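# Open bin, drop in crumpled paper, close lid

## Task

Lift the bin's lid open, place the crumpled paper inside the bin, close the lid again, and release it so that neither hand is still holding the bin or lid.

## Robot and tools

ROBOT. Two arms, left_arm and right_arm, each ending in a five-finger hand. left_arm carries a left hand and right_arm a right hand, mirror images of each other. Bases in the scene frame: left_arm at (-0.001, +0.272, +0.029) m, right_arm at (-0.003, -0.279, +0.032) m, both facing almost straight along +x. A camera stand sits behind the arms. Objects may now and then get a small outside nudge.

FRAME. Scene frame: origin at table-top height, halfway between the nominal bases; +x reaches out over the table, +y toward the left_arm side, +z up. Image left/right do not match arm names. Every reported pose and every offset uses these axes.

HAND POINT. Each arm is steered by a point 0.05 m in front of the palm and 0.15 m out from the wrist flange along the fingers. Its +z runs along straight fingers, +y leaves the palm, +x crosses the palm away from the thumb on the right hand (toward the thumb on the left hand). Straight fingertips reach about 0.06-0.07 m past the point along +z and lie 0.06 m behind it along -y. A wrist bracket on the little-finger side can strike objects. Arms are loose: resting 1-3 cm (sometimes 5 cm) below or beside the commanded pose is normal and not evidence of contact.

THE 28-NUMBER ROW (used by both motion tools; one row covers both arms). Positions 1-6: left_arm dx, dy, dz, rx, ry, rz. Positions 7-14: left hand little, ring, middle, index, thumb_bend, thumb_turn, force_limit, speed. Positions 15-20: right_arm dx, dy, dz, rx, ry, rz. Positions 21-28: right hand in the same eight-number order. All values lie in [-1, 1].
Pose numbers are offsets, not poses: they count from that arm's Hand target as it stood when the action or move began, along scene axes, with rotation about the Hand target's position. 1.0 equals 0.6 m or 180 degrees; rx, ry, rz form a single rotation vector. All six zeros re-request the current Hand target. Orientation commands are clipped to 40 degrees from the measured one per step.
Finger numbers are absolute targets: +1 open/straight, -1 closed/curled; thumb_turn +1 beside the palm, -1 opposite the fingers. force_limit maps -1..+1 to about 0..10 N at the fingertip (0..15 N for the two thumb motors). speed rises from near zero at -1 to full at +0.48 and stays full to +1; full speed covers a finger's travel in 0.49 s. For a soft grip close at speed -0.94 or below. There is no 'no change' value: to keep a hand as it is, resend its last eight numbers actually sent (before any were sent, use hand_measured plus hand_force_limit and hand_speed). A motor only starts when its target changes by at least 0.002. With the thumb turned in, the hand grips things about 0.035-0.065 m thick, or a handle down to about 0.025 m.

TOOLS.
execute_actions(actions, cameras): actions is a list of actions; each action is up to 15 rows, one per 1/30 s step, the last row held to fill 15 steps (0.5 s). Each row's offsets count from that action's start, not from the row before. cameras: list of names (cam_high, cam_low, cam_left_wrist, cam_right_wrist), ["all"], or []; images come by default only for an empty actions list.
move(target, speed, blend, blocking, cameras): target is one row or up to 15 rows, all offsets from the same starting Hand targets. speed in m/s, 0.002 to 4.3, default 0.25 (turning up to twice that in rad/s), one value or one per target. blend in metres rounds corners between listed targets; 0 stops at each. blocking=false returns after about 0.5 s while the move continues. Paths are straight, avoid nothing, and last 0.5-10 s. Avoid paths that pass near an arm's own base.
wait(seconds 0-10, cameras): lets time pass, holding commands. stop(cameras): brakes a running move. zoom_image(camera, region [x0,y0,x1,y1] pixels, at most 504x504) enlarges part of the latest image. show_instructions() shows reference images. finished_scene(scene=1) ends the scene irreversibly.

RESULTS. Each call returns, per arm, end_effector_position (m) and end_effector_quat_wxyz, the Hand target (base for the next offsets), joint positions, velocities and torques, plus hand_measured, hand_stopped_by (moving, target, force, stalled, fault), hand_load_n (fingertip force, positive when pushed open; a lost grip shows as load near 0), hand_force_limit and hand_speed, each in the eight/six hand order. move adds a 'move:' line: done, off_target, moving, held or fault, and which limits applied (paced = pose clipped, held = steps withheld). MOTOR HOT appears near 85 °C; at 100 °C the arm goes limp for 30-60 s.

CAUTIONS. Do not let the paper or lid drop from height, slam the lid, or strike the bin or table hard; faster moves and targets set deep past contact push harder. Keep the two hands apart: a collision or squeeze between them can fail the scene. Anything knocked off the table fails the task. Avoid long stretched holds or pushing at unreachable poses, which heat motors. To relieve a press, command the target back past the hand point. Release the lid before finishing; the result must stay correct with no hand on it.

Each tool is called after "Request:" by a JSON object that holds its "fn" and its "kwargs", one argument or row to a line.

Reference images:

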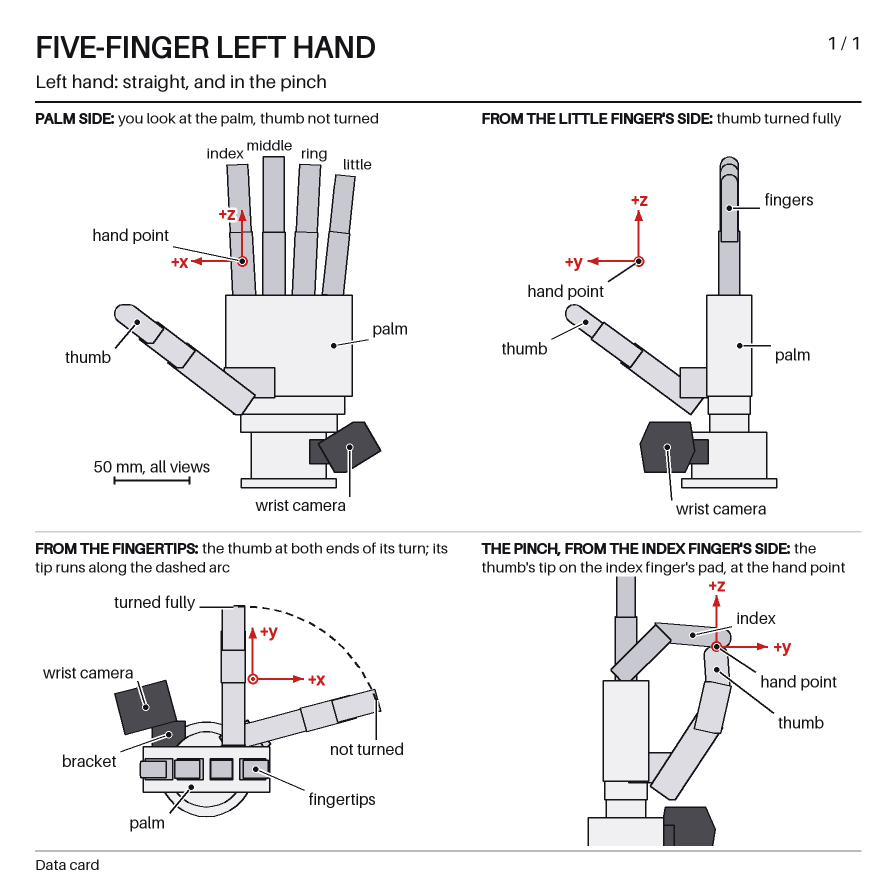

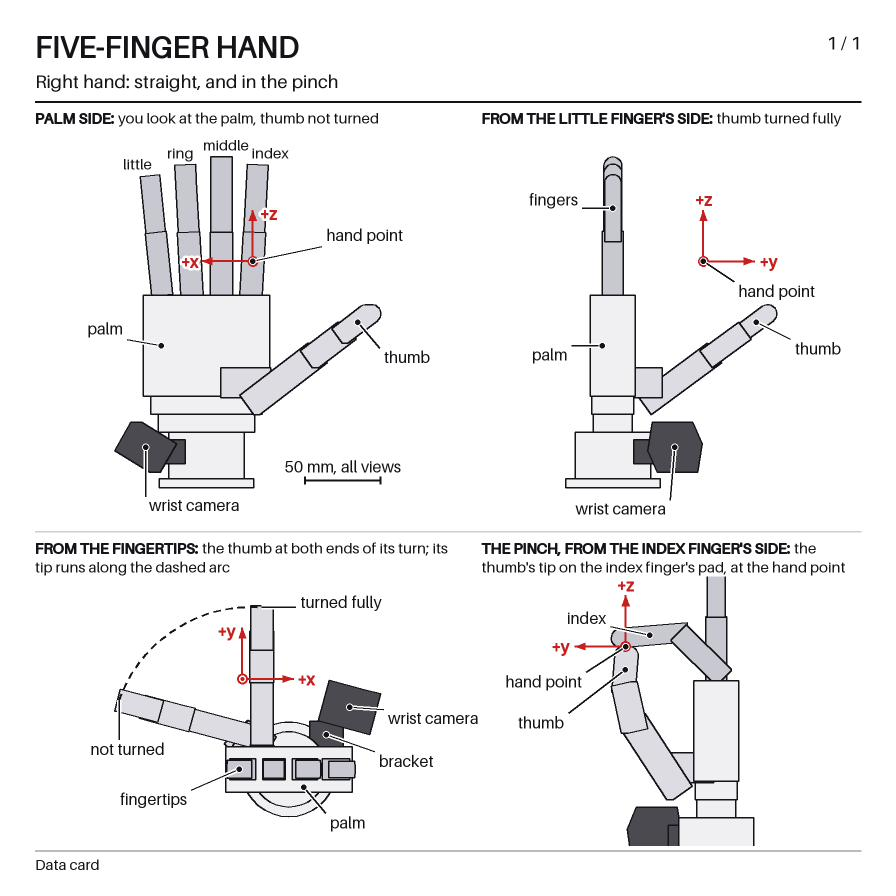

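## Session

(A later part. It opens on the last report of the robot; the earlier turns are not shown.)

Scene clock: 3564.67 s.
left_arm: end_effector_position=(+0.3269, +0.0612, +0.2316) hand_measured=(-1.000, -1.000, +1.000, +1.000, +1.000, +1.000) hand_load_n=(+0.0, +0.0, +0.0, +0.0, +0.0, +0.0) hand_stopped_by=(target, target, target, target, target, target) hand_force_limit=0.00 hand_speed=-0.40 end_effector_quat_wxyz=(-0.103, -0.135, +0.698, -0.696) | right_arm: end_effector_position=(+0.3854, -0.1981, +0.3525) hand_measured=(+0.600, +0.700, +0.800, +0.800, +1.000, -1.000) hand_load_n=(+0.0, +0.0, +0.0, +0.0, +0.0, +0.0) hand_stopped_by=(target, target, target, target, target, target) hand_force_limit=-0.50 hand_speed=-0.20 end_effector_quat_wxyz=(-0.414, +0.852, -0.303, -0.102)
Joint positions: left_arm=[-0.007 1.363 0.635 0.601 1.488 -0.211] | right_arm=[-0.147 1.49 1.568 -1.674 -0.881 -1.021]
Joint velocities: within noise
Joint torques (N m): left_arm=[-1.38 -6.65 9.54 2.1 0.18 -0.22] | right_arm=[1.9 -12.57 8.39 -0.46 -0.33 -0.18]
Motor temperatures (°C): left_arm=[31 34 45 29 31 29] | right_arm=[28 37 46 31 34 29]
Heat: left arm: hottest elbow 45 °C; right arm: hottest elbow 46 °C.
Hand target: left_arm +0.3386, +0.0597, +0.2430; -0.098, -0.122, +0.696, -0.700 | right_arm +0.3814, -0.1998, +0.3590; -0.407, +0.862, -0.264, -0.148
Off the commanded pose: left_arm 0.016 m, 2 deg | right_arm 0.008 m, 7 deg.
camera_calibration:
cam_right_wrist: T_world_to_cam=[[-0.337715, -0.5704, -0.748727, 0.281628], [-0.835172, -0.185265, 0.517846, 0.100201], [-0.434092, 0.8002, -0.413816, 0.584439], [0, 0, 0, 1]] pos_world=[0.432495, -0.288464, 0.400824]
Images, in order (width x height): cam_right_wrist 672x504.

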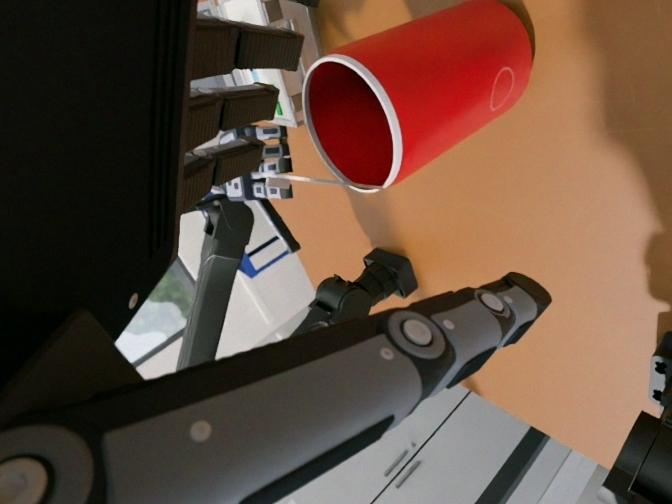

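Request:
{"fn": "move", "kwargs": {
  "target": [0.008,0,-0.015,-0.0023,0.067,0,-1,-1,1,1,1,1,0,-0.4, 0,0,0,0,0,0,0.6,0.7,0.8,0.8,1,-1,-0.5,-0.2],
  "speed": 0.1,
  "cameras": ["cam_high","cam_right_wrist"]
}}

Request:
{"fn": "zoom_image", "kwargs": {
  "camera": "cam_high",
  "region": [270, 110, 370, 210]
}}

Request:
{"fn": "zoom_image", "kwargs": {
  "camera": "cam_right_wrist",
  "region": [180, 100, 420, 280]
}}

Scene clock: 3574.83 s.
left_arm: end_effector_position=(+0.3320, +0.0619, +0.2235) hand_measured=(-1.000, -1.000, +1.000, +1.000, +1.000, +1.000) hand_load_n=(+0.0, +0.0, +0.0, +0.0, +0.0, -0.5) hand_stopped_by=(target, target, target, target, target, target) hand_force_limit=0.00 hand_speed=-0.40 end_effector_quat_wxyz=(-0.178, -0.213, +0.680, -0.679) | right_arm: end_effector_position=(+0.3854, -0.1981, +0.3525) hand_measured=(+0.600, +0.700, +0.800, +0.800, +1.000, -1.000) hand_load_n=(+0.0, +0.0, +0.0, -0.5, +0.0, +0.0) hand_stopped_by=(target, target, target, target, target, target) hand_force_limit=-0.50 hand_speed=-0.20 end_effector_quat_wxyz=(-0.414, +0.852, -0.303, -0.102)
Joint positions: left_arm=[-0.003 1.437 0.654 0.605 1.488 -0.383] | right_arm=[-0.147 1.49 1.568 -1.674 -0.881 -1.021]
Joint torques (N m): left_arm=[-1.2 -7.3 9.06 2.62 0.31 -0.23] | right_arm=[1.9 -12.57 8.39 -0.46 -0.34 -0.18]
Heat: left arm: hottest elbow 45 °C; right arm: hottest elbow 46 °C.
Hand target: left_arm +0.3434, +0.0597, +0.2340; -0.171, -0.195, +0.680, -0.686 | right_arm +0.3814, -0.1998, +0.3590; -0.407, +0.862, -0.264, -0.148
Off the commanded pose: left_arm 0.016 m, 2 deg | right_arm 0.008 m, 7 deg.
joint sent to its limit (right arm) — joint 4 (wrist pitch), lower limit. The joint targets are off in position and orientation.
move: off_target (left_arm, right_arm)
camera_calibration:
cam_right_wrist: T_world_to_cam=[[-0.337715, -0.5704, -0.748727, 0.281628], [-0.835172, -0.185265, 0.517846, 0.100201], [-0.434092, 0.8002, -0.413816, 0.584439], [0, 0, 0, 1]] pos_world=[0.432495, -0.288464, 0.400824]
Images, in order (width x height): cam_high 672x504, cam_right_wrist 672x504.

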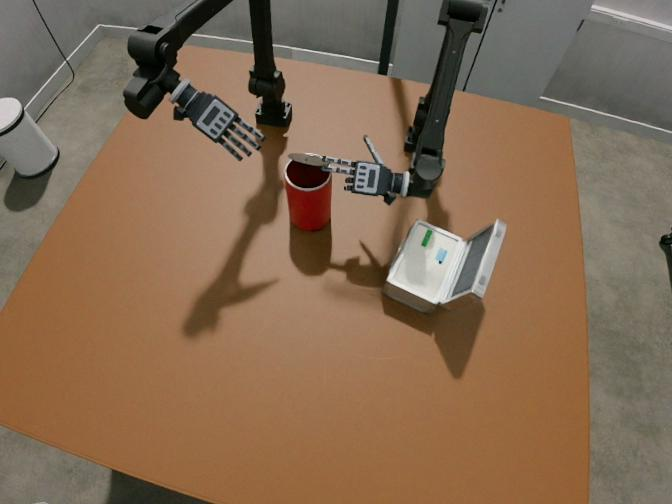

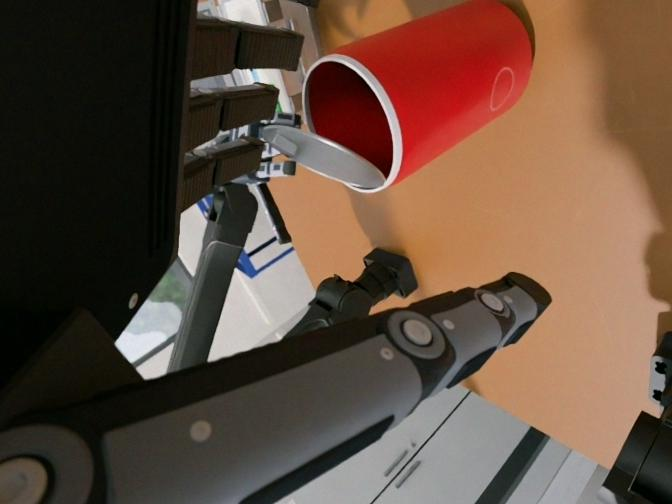

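Scaled by 5.040 from the camera's 672x504 image, which has a finer 960x720 frame.

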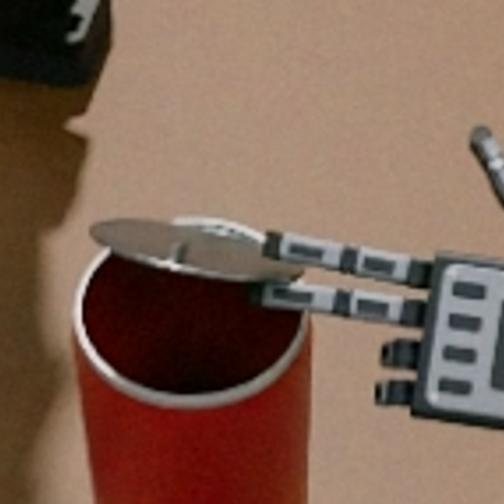

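Scaled by 2.100 from the camera's 672x504 image, which has a finer 960x720 frame.

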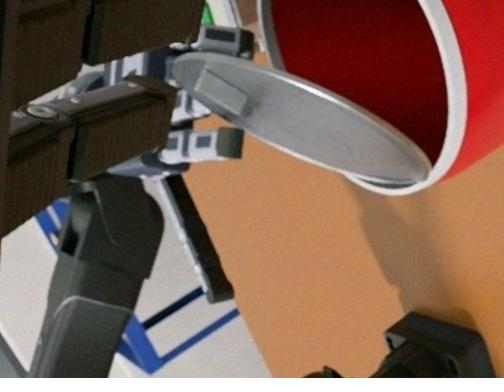

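Request:
{"fn": "move", "kwargs": {
  "target": [0.003,0,-0.017,-0.0023,0.067,0,-1,-1,1,1,1,1,0,-0.4, 0,0,0,0,0,0,0.6,0.7,0.8,0.8,1,-1,-0.5,-0.2],
  "speed": 0.1,
  "cameras": ["cam_high","cam_low"]
}}

Request:
{"fn": "zoom_image", "kwargs": {
  "camera": "cam_high",
  "region": [270, 110, 370, 210]
}}

Request:
{"fn": "zoom_image", "kwargs": {
  "camera": "cam_low",
  "region": [262, 196, 342, 256]
}}

Scene clock: 3580.87 s.
left_arm: end_effector_position=(+0.3345, +0.0624, +0.2144) hand_measured=(-1.000, -1.000, +1.000, +1.000, +1.000, +1.000) hand_load_n=(+0.0, +0.0, +0.0, +0.0, +0.0, +0.0) hand_stopped_by=(target, target, target, target, target, target) hand_force_limit=0.00 hand_speed=-0.40 end_effector_quat_wxyz=(-0.247, -0.283, +0.655, -0.656) | right_arm: end_effector_position=(+0.3854, -0.1981, +0.3525) hand_measured=(+0.600, +0.700, +0.800, +0.800, +1.000, -1.000) hand_load_n=(+0.0, +0.0, +0.0, +0.0, +0.0, +0.0) hand_stopped_by=(target, target, target, target, target, target) hand_force_limit=-0.50 hand_speed=-0.20 end_effector_quat_wxyz=(-0.414, +0.852, -0.303, -0.102)
Joint positions: left_arm=[0 1.504 0.66 0.624 1.49 -0.549] | right_arm=[-0.147 1.49 1.568 -1.674 -0.881 -1.021]
Joint torques (N m): left_arm=[-1.03 -7.82 8.58 2.62 0.33 -0.24] | right_arm=[1.85 -12.63 8.39 -0.47 -0.34 -0.17]
Heat: left arm: hottest elbow 45 °C; right arm: hottest elbow 46 °C.
Hand target: left_arm +0.3452, +0.0597, +0.2238; -0.243, -0.265, +0.655, -0.664 | right_arm +0.3814, -0.1998, +0.3590; -0.407, +0.862, -0.264, -0.148
Off the commanded pose: left_arm 0.014 m, 2 deg | right_arm 0.008 m, 7 deg.
joint sent to its limit (right arm) — joint 4 (wrist pitch), lower limit. The joint targets are off in position and orientation.
move: off_target (left_arm, right_arm)
Images, in order (width x height): cam_high 672x504, cam_low 672x504.

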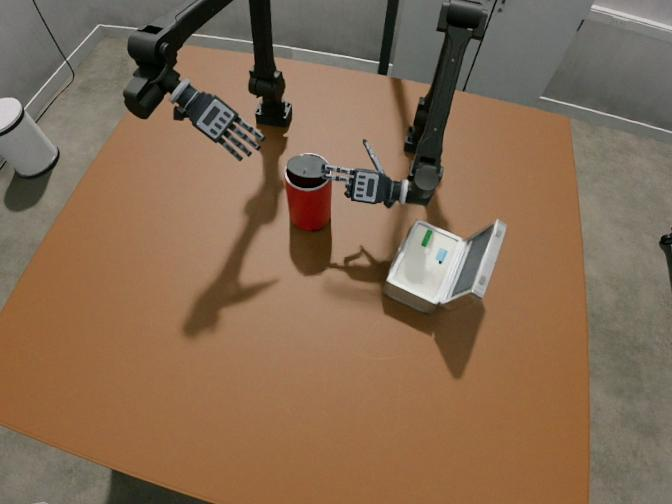

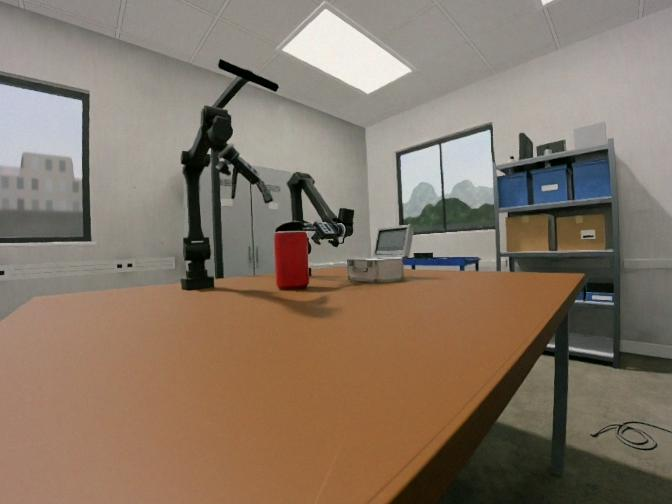

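Scaled by 5.040 from the camera's 672x504 image, which has a finer 960x720 frame.

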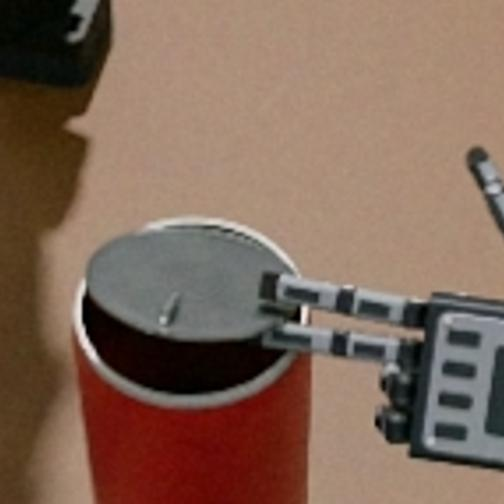

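Scaled by 6.300 from the camera's 672x504 image, which has a finer 960x720 frame.

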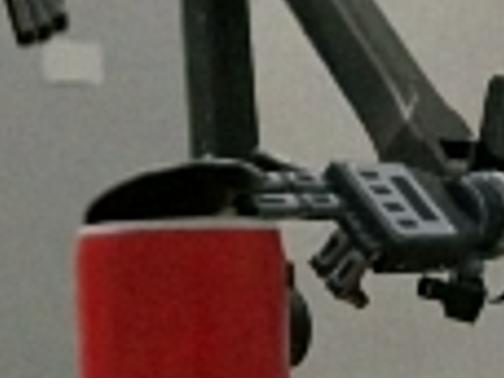

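Request:
{"fn": "move", "kwargs": {
  "target": [
    [0,0,-0.011,-0.0014,0.039,0,-1,-1,1,1,1,1,0,-0.4, 0,0,0,0,0,0,0.6,0.7,0.8,0.8,1,-1,-0.5,-0.2]
  ],
  "speed": 0.1,
  "cameras": ["cam_high","cam_low"]
}}

Request:
{"fn": "zoom_image", "kwargs": {
  "camera": "cam_low",
  "region": [262, 206, 322, 251]
}}

Scene clock: 3589.80 s.
left_arm: end_effector_position=(+0.3350, +0.0630, +0.2170) hand_measured=(-1.000, -1.000, +1.000, +1.000, +1.000, +1.000) hand_load_n=(+0.0, +0.0, +0.0, +0.0, +0.0, -0.5) hand_stopped_by=(target, target, target, target, target, target) hand_force_limit=0.00 hand_speed=-0.40 end_effector_quat_wxyz=(-0.284, -0.307, +0.642, -0.643) | right_arm: end_effector_position=(+0.3854, -0.1981, +0.3525) hand_measured=(+0.600, +0.700, +0.800, +0.800, +1.000, -1.000) hand_load_n=(+0.0, +0.0, +0.0, +0.0, +0.0, +0.0) hand_stopped_by=(target, target, target, target, target, target) hand_force_limit=-0.50 hand_speed=-0.20 end_effector_quat_wxyz=(-0.414, +0.852, -0.303, -0.102)
Joint positions: left_arm=[0 1.53 0.671 0.65 1.508 -0.652] | right_arm=[-0.147 1.49 1.568 -1.674 -0.881 -1.021]
Joint torques (N m): left_arm=[-1.03 -7.18 7.38 2.32 0.04 -0.23] | right_arm=[1.85 -12.57 8.4 -0.47 -0.34 -0.18]
Heat: left arm: hottest elbow 45 °C; right arm: hottest elbow 45 °C.
Hand target: left_arm +0.3452, +0.0597, +0.2172; -0.283, -0.305, +0.638, -0.648 | right_arm +0.3814, -0.1998, +0.3590; -0.407, +0.862, -0.264, -0.148
Off the commanded pose: left_arm 0.011 m, 1 deg | right_arm 0.008 m, 7 deg.
joint sent to its limit (right arm) — joint 4 (wrist pitch), lower limit. The joint targets are off in position and orientation.
move: off_target (left_arm, right_arm)
Images, in order (width x height): cam_high 672x504, cam_low 672x504.

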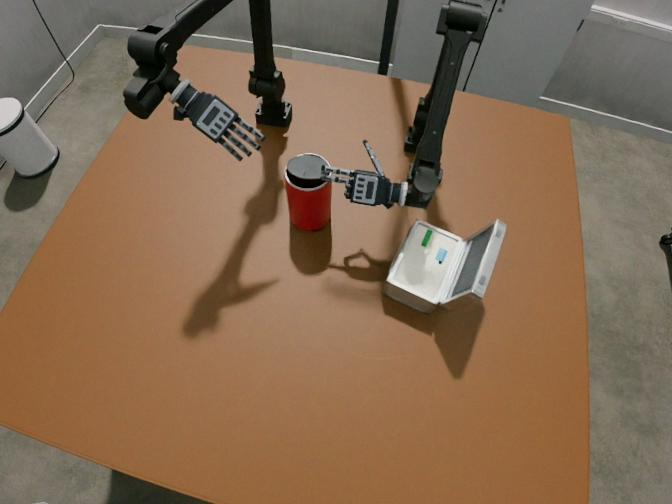

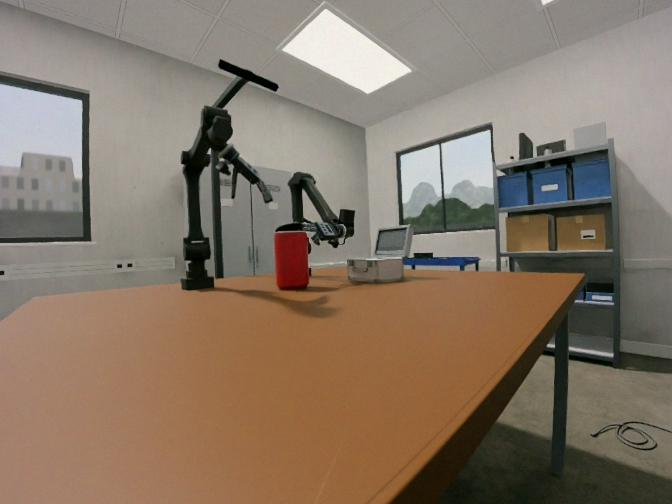

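Scaled by 8.400 from the camera's 672x504 image, which has a finer 960x720 frame.

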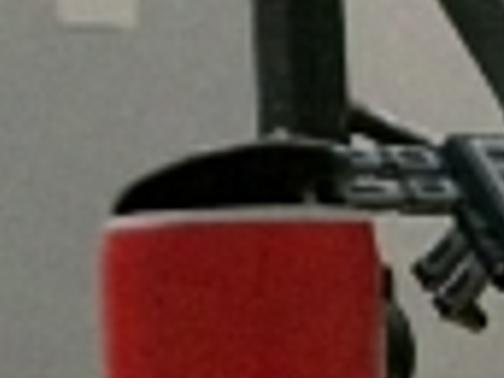

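Request:
{"fn": "move", "kwargs": {
  "target": [0,0,-0.02,0,0,0,-1,-1,1,1,1,1,0,-0.4,0,0,0,0,0,0,0.6,0.7,0.8,0.8,1,-1,-0.5,-0.2],
  "speed": 0.03,
  "cameras": ["cam_high","cam_low"]
}}

Scene clock: 3603.47 s.
left_arm: end_effector_position=(+0.3373, +0.0625, +0.2140) hand_measured=(-1.000, -1.000, +1.000, +1.000, +1.000, +1.000) hand_load_n=(+0.0, +0.0, +0.0, +0.0, +0.0, +0.0) hand_stopped_by=(target, target, target, target, target, target) hand_force_limit=0.00 hand_speed=-0.40 end_effector_quat_wxyz=(-0.275, -0.293, +0.647, -0.648) | right_arm: end_effector_position=(+0.3854, -0.1981, +0.3525) hand_measured=(+0.600, +0.700, +0.800, +0.800, +1.000, -1.000) hand_load_n=(+0.0, +0.0, +0.0, +0.0, +0.0, +0.0) hand_stopped_by=(target, target, target, target, target, target) hand_force_limit=-0.50 hand_speed=-0.20 end_effector_quat_wxyz=(-0.414, +0.852, -0.303, -0.102)
Joint positions: left_arm=[-0.001 1.552 0.671 0.737 1.513 -0.684] | right_arm=[-0.147 1.49 1.568 -1.674 -0.881 -1.021]
Joint torques (N m): left_arm=[-1.03 -6.18 6.19 1.94 -0.16 -0.18] | right_arm=[1.9 -12.63 8.4 -0.44 -0.34 -0.17]
Heat: left arm: hottest elbow 45 °C; right arm: hottest elbow 45 °C.
Hand target: left_arm +0.3452, +0.0597, +0.2052; -0.283, -0.305, +0.638, -0.648 | right_arm +0.3814, -0.1998, +0.3590; -0.407, +0.862, -0.264, -0.148
Off the commanded pose: left_arm 0.012 m, 2 deg | right_arm 0.008 m, 7 deg.
joint sent to its limit (right arm) — joint 4 (wrist pitch), lower limit. The joint targets are off in position and orientation.
move: off_target (left_arm, right_arm)
Images, in order (width x height): cam_high 672x504, cam_low 672x504.

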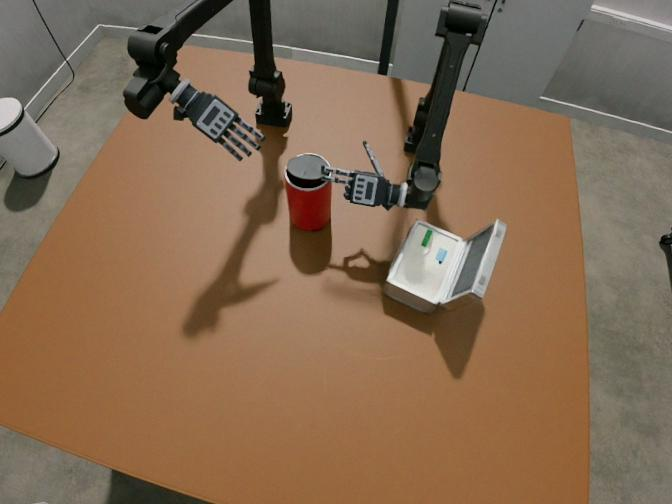

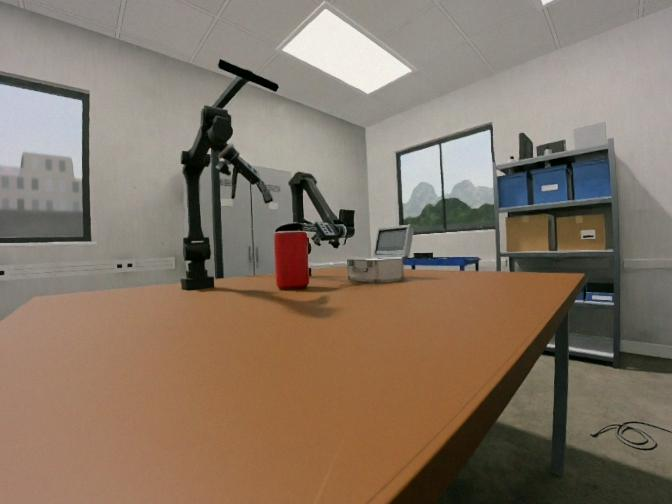

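Request:
{"fn": "zoom_image", "kwargs": {
  "camera": "cam_high",
  "region": [270, 130, 370, 230]
}}

Request:
{"fn": "zoom_image", "kwargs": {
  "camera": "cam_low",
  "region": [262, 206, 322, 251]
}}

Scaled by 5.040 from the camera's 672x504 image, which has a finer 960x720 frame.

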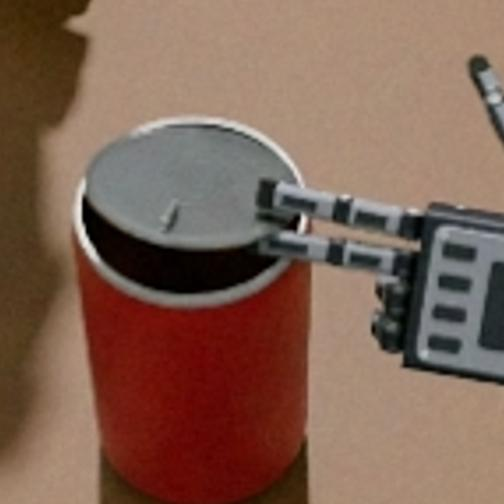

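Scaled by 8.400 from the camera's 672x504 image, which has a finer 960x720 frame.

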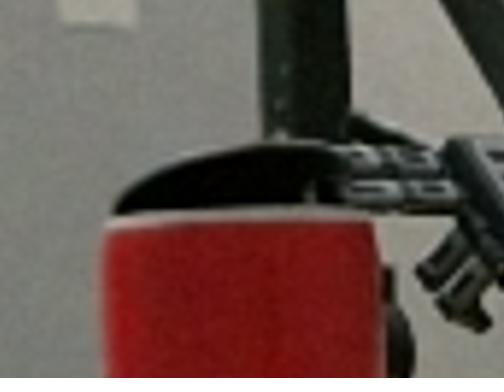

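Request:
{"fn": "move", "kwargs": {
  "target": [0,0.1,0,0,0,0,-1,-1,1,1,1,1,0,-0.4,0,0,0,0,0,0,0.6,0.7,0.8,0.8,1,-1,-0.5,-0.2],
  "speed": 0.04,
  "cameras": ["cam_high","cam_low"]
}}

Request:
{"fn": "zoom_image", "kwargs": {
  "camera": "cam_high",
  "region": [270, 130, 370, 230]
}}

Request:
{"fn": "zoom_image", "kwargs": {
  "camera": "cam_low",
  "region": [262, 206, 322, 251]
}}

Scene clock: 3610.83 s.
left_arm: end_effector_position=(+0.3448, +0.1170, +0.2030) hand_measured=(-1.000, -1.000, +1.000, +1.000, +1.000, +1.000) hand_load_n=(+0.0, +0.0, +0.0, +0.0, +0.0, +0.0) hand_stopped_by=(target, target, target, target, target, target) hand_force_limit=0.00 hand_speed=-0.40 end_effector_quat_wxyz=(-0.262, -0.338, +0.621, -0.657) | right_arm: end_effector_position=(+0.3854, -0.1981, +0.3525) hand_measured=(+0.600, +0.700, +0.800, +0.800, +1.000, -1.000) hand_load_n=(+0.0, +0.0, +0.0, +0.0, +0.0, +0.0) hand_stopped_by=(target, target, target, target, target, target) hand_force_limit=-0.50 hand_speed=-0.20 end_effector_quat_wxyz=(-0.414, +0.852, -0.303, -0.102)
Joint positions: left_arm=[0.151 1.57 0.642 0.737 1.571 -0.685] | right_arm=[-0.147 1.49 1.568 -1.674 -0.881 -1.021]
Joint torques (N m): left_arm=[-0.09 -9.41 5.08 1.69 0.16 -0.02] | right_arm=[1.9 -12.57 8.4 -0.47 -0.34 -0.17]
Heat: left arm: hottest elbow 45 °C; right arm: hottest elbow 45 °C.
Hand target: left_arm +0.3452, +0.1197, +0.2052; -0.283, -0.305, +0.638, -0.648 | right_arm +0.3814, -0.1998, +0.3590; -0.407, +0.862, -0.264, -0.148
Off the commanded pose: left_arm 0.003 m, 5 deg | right_arm 0.008 m, 7 deg.
joint read past its limit (left arm) — joint 5 (wrist yaw), upper limit.
joint sent to its limit (left arm) — joint 5 (wrist yaw), upper limit. The joint targets are off in position and orientation.
joint sent to its limit (right arm) — joint 4 (wrist pitch), lower limit. The joint targets are off in position and orientation.
move: off_target (left_arm, right_arm)
Images, in order (width x height): cam_high 672x504, cam_low 672x504.

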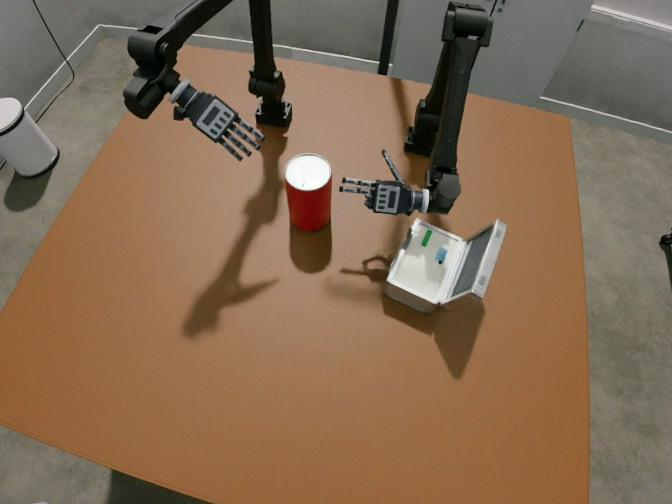

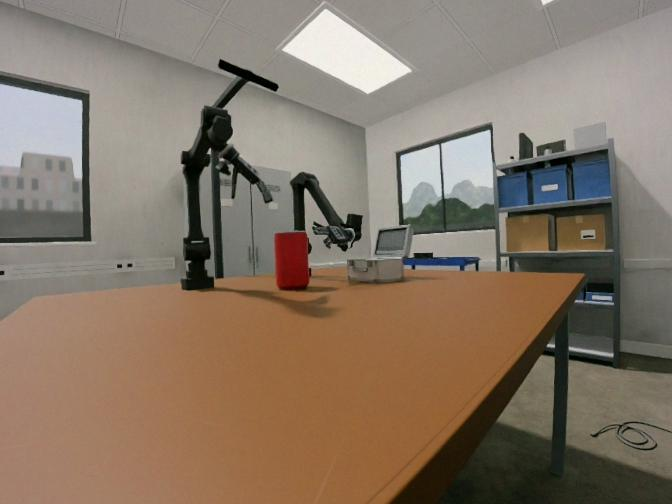

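Scaled by 5.040 from the camera's 672x504 image, which has a finer 960x720 frame.

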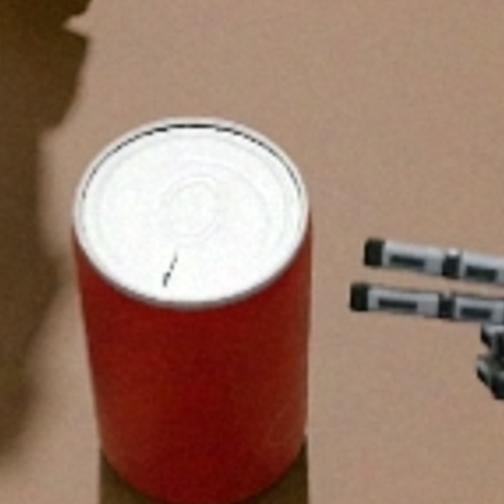

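Scaled by 8.400 from the camera's 672x504 image, which has a finer 960x720 frame.

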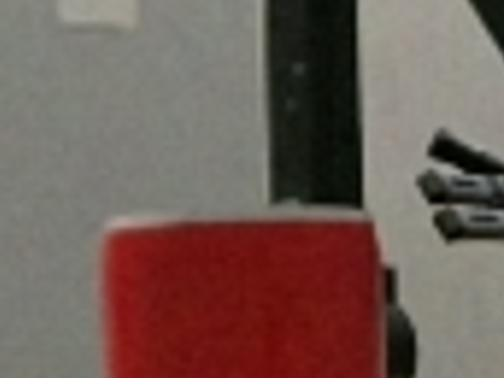

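Request:
{"fn": "zoom_image", "kwargs": {
  "camera": "cam_high",
  "region": [282, 150, 334, 196]
}}

Request:
{"fn": "zoom_image", "kwargs": {
  "camera": "cam_low",
  "region": [270, 224, 314, 244]
}}

Scaled by 9.692 from the camera's 672x504 image, which has a finer 960x720 frame.

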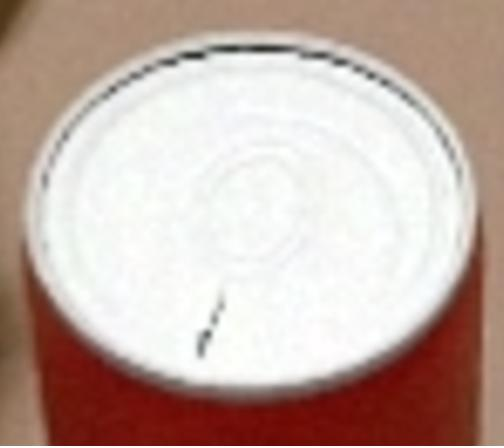

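Scaled by 11.455 from the camera's 672x504 image, which has a finer 960x720 frame.

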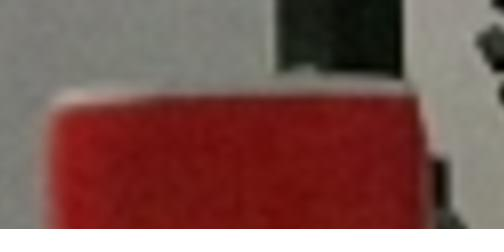

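Request:
{"fn": "move", "kwargs": {
  "target": [
    [0,0,0.055,0,0,0,-1,-1,1,1,1,1,0,-0.4,0,0,0,0,0,0,0.6,0.7,0.8,0.8,1,-1,-0.5,-0.2],
    [0,-0.115,0.055,0,0,0,-1,-1,1,1,1,1,0,-0.4,0,0,0,0,0,0,0.6,0.7,0.8,0.8,1,-1,-0.5,-0.2]
  ],
  "speed": 0.06,
  "blend": [0.01,0],
  "cameras": ["cam_high","cam_low"]
}}

Request:
{"fn": "zoom_image", "kwargs": {
  "camera": "cam_low",
  "region": [262, 206, 322, 251]
}}

Request:
{"fn": "zoom_image", "kwargs": {
  "camera": "cam_high",
  "region": [270, 130, 370, 230]
}}

Scene clock: 3627.70 s.
left_arm: end_effector_position=(+0.3337, +0.0533, +0.2299) hand_measured=(-1.000, -1.000, +1.000, +1.000, +1.000, +1.000) hand_load_n=(+0.0, +0.0, +0.0, +0.0, +0.0, -0.5) hand_stopped_by=(target, target, target, target, target, target) hand_force_limit=0.00 hand_speed=-0.40 end_effector_quat_wxyz=(-0.289, -0.319, +0.635, -0.641) | right_arm: end_effector_position=(+0.3854, -0.1981, +0.3525) hand_measured=(+0.600, +0.700, +0.800, +0.800, +1.000, -1.000) hand_load_n=(+0.0, +0.0, +0.5, -0.5, +0.0, +0.0) hand_stopped_by=(target, target, target, target, target, target) hand_force_limit=-0.50 hand_speed=-0.20 end_effector_quat_wxyz=(-0.414, +0.852, -0.303, -0.102)
Joint positions: left_arm=[-0.023 1.512 0.663 0.736 1.475 -0.776] | right_arm=[-0.147 1.49 1.568 -1.674 -0.881 -1.021]
Joint torques (N m): left_arm=[-1.61 -7.77 8.58 2.58 0.02 -0.23] | right_arm=[1.9 -12.57 8.4 -0.47 -0.33 -0.17]
Heat: left arm: hottest elbow 43 °C; right arm: hottest elbow 45 °C.
Hand target: left_arm +0.3452, +0.0507, +0.2382; -0.283, -0.305, +0.638, -0.648 | right_arm +0.3814, -0.1998, +0.3590; -0.407, +0.862, -0.264, -0.148
Off the commanded pose: left_arm 0.014 m, 2 deg | right_arm 0.008 m, 7 deg.
joint sent to its limit (right arm) — joint 4 (wrist pitch), lower limit. The joint targets are off in position and orientation.
move: off_target (left_arm, right_arm)
Images, in order (width x height): cam_high 672x504, cam_low 672x504.

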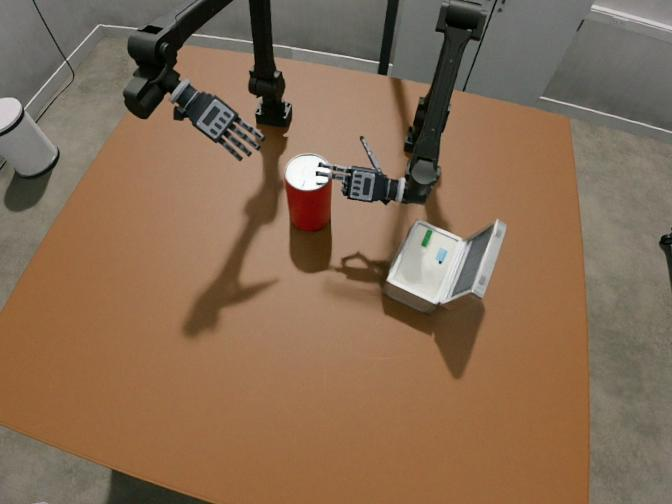

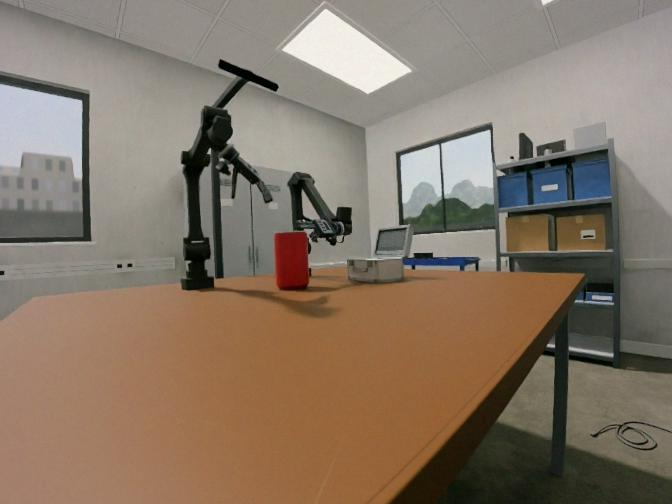

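Scaled by 8.400 from the camera's 672x504 image, which has a finer 960x720 frame.

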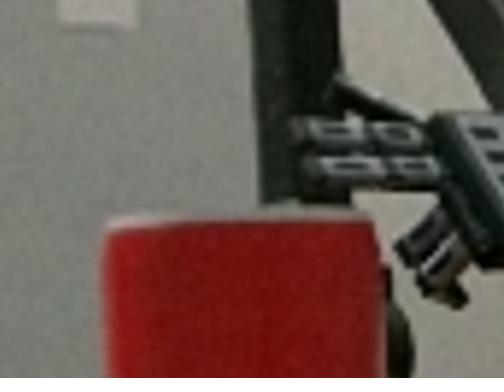

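Scaled by 5.040 from the camera's 672x504 image, which has a finer 960x720 frame.

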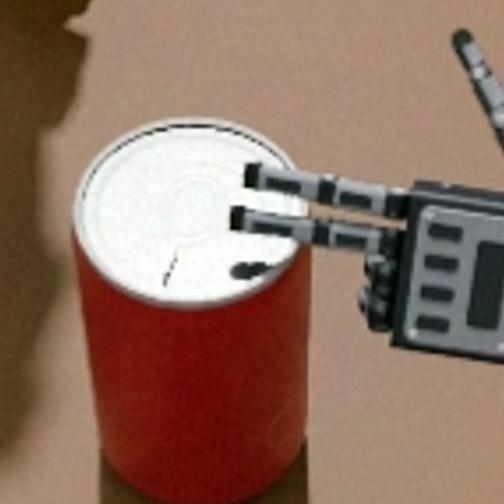

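Request:
{"fn": "move", "kwargs": {
  "target": [0.012,-0.01,-0.035,0,0,0,-1,-1,1,1,1,1,0,-0.4,0,0,0,0,0,0,0.6,0.7,0.8,0.8,1,-1,-0.5,-0.2],
  "speed": 0.03,
  "cameras": ["cam_high","cam_low"]
}}

Request:
{"fn": "zoom_image", "kwargs": {
  "camera": "cam_low",
  "region": [262, 206, 322, 251]
}}

Request:
{"fn": "zoom_image", "kwargs": {
  "camera": "cam_high",
  "region": [270, 130, 370, 230]
}}

Scene clock: 3632.73 s.
left_arm: end_effector_position=(+0.3435, +0.0522, +0.2168) hand_measured=(-1.000, -1.000, +1.000, +1.000, +1.000, +1.000) hand_load_n=(+0.0, +0.0, +0.0, +0.0, +0.0, +0.0) hand_stopped_by=(target, target, target, target, target, target) hand_force_limit=0.00 hand_speed=-0.40 end_effector_quat_wxyz=(-0.282, -0.310, +0.638, -0.646) | right_arm: end_effector_position=(+0.3854, -0.1981, +0.3525) hand_measured=(+0.600, +0.700, +0.800, +0.800, +1.000, -1.000) hand_load_n=(+0.0, +0.0, +0.0, +0.0, +0.0, +0.0) hand_stopped_by=(target, target, target, target, target, target) hand_force_limit=-0.50 hand_speed=-0.20 end_effector_quat_wxyz=(-0.414, +0.852, -0.303, -0.102)
Joint positions: left_arm=[-0.024 1.573 0.677 0.825 1.475 -0.791] | right_arm=[-0.147 1.49 1.568 -1.674 -0.881 -1.021]
Joint torques (N m): left_arm=[-1.73 -7.41 7.42 2.28 -0.15 -0.21] | right_arm=[1.85 -12.63 8.39 -0.46 -0.34 -0.17]
Heat: left arm: hottest elbow 43 °C; right arm: hottest elbow 45 °C.
Hand target: left_arm +0.3524, +0.0447, +0.2172; -0.283, -0.305, +0.638, -0.648 | right_arm +0.3814, -0.1998, +0.3590; -0.407, +0.862, -0.264, -0.148
Off the commanded pose: left_arm 0.012 m, 1 deg | right_arm 0.008 m, 7 deg.
joint sent to its limit (right arm) — joint 4 (wrist pitch), lower limit. The joint targets are off in position and orientation.
move: off_target (left_arm, right_arm)
Images, in order (width x height): cam_high 672x504, cam_low 672x504.

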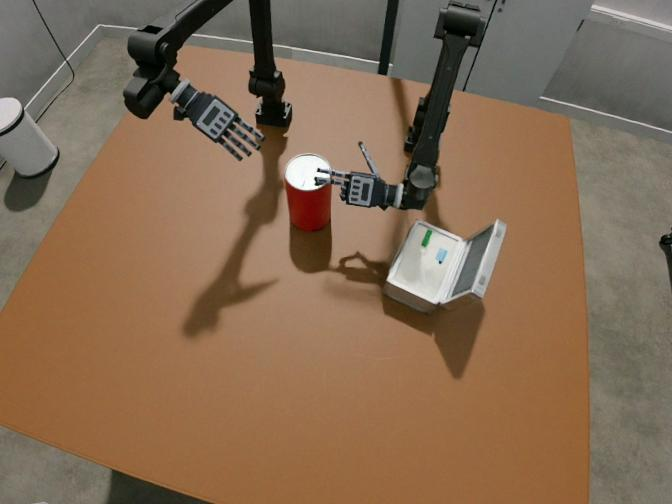

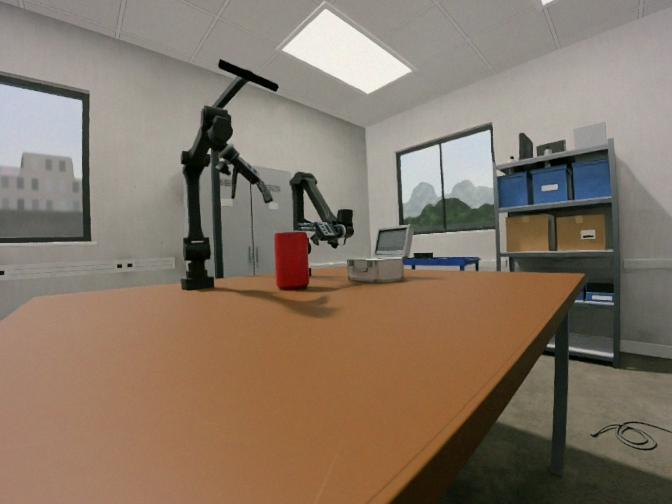

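Scaled by 8.400 from the camera's 672x504 image, which has a finer 960x720 frame.

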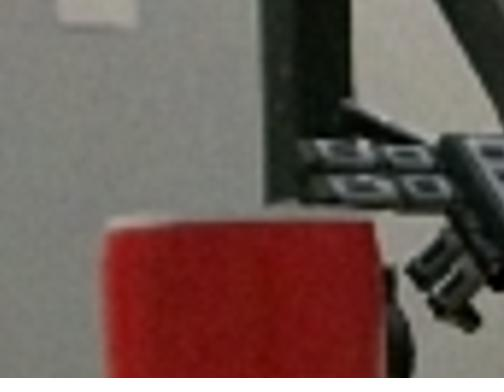

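Scaled by 5.040 from the camera's 672x504 image, which has a finer 960x720 frame.

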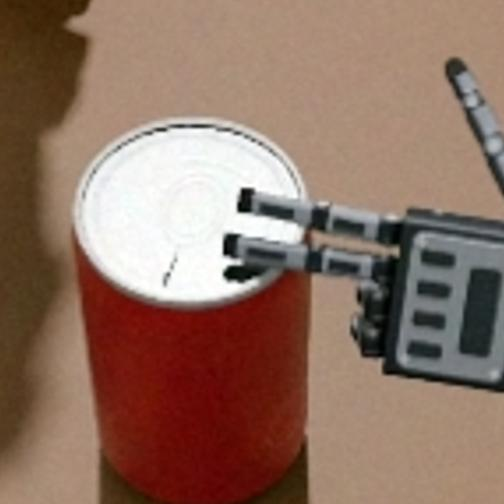

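Request:
{"fn": "move", "kwargs": {
  "target": [0.003,0,-0.025,0,0,0,-1,-1,1,1,1,1,0,-0.4,0,0,0,0,0,0,0.6,0.7,0.8,0.8,1,-1,-0.5,-0.2],
  "speed": 0.03,
  "cameras": ["cam_high","cam_low"]
}}

Request:
{"fn": "zoom_image", "kwargs": {
  "camera": "cam_low",
  "region": [262, 206, 322, 251]
}}

Request:
{"fn": "zoom_image", "kwargs": {
  "camera": "cam_high",
  "region": [270, 130, 370, 230]
}}

Scene clock: 3636.67 s.
left_arm: end_effector_position=(+0.3479, +0.0503, +0.2135) hand_measured=(-1.000, -1.000, +1.000, +1.000, +1.000, +1.000) hand_load_n=(+0.0, +0.0, +0.0, +0.0, +0.0, +0.0) hand_stopped_by=(target, target, target, target, target, target) hand_force_limit=0.00 hand_speed=-0.40 end_effector_quat_wxyz=(-0.270, -0.293, +0.644, -0.653) | right_arm: end_effector_position=(+0.3854, -0.1981, +0.3525) hand_measured=(+0.600, +0.700, +0.800, +0.800, +1.000, -1.000) hand_load_n=(+0.0, +0.0, +0.0, +0.0, +0.0, +0.0) hand_stopped_by=(target, target, target, target, target, target) hand_force_limit=-0.50 hand_speed=-0.20 end_effector_quat_wxyz=(-0.414, +0.852, -0.303, -0.102)
Joint positions: left_arm=[-0.029 1.598 0.686 0.894 1.476 -0.801] | right_arm=[-0.147 1.49 1.568 -1.674 -0.881 -1.021]
Joint torques (N m): left_arm=[-1.67 -6.24 6.11 1.74 -0.17 -0.18] | right_arm=[1.9 -12.57 8.39 -0.44 -0.34 -0.17]
Heat: left arm: hottest elbow 43 °C; right arm: hottest elbow 45 °C.
Hand target: left_arm +0.3542, +0.0447, +0.2022; -0.283, -0.305, +0.638, -0.648 | right_arm +0.3814, -0.1998, +0.3590; -0.407, +0.862, -0.264, -0.148
Off the commanded pose: left_arm 0.014 m, 2 deg | right_arm 0.008 m, 7 deg.
joint sent to its limit (right arm) — joint 4 (wrist pitch), lower limit. The joint targets are off in position and orientation.
move: off_target (left_arm, right_arm)
Images, in order (width x height): cam_high 672x504, cam_low 672x504.

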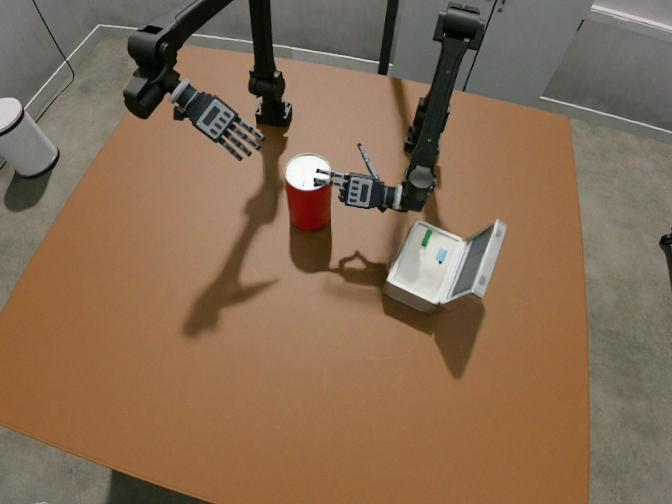

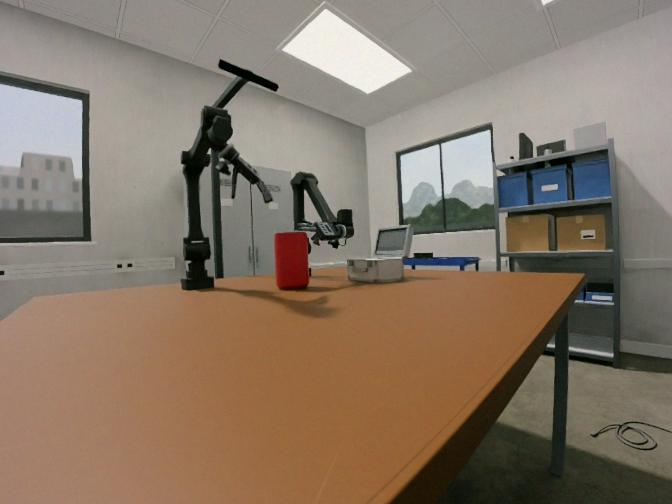

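Scaled by 8.400 from the camera's 672x504 image, which has a finer 960x720 frame.

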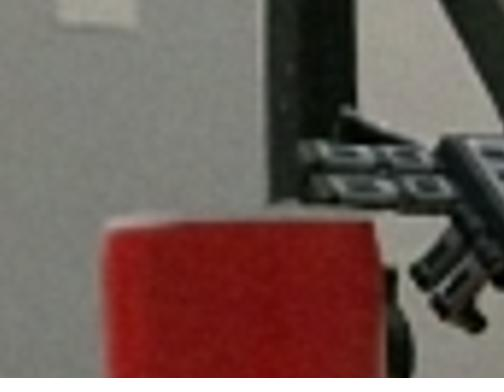

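Scaled by 5.040 from the camera's 672x504 image, which has a finer 960x720 frame.

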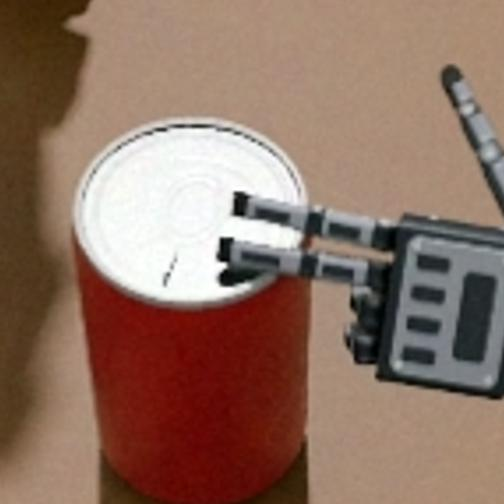

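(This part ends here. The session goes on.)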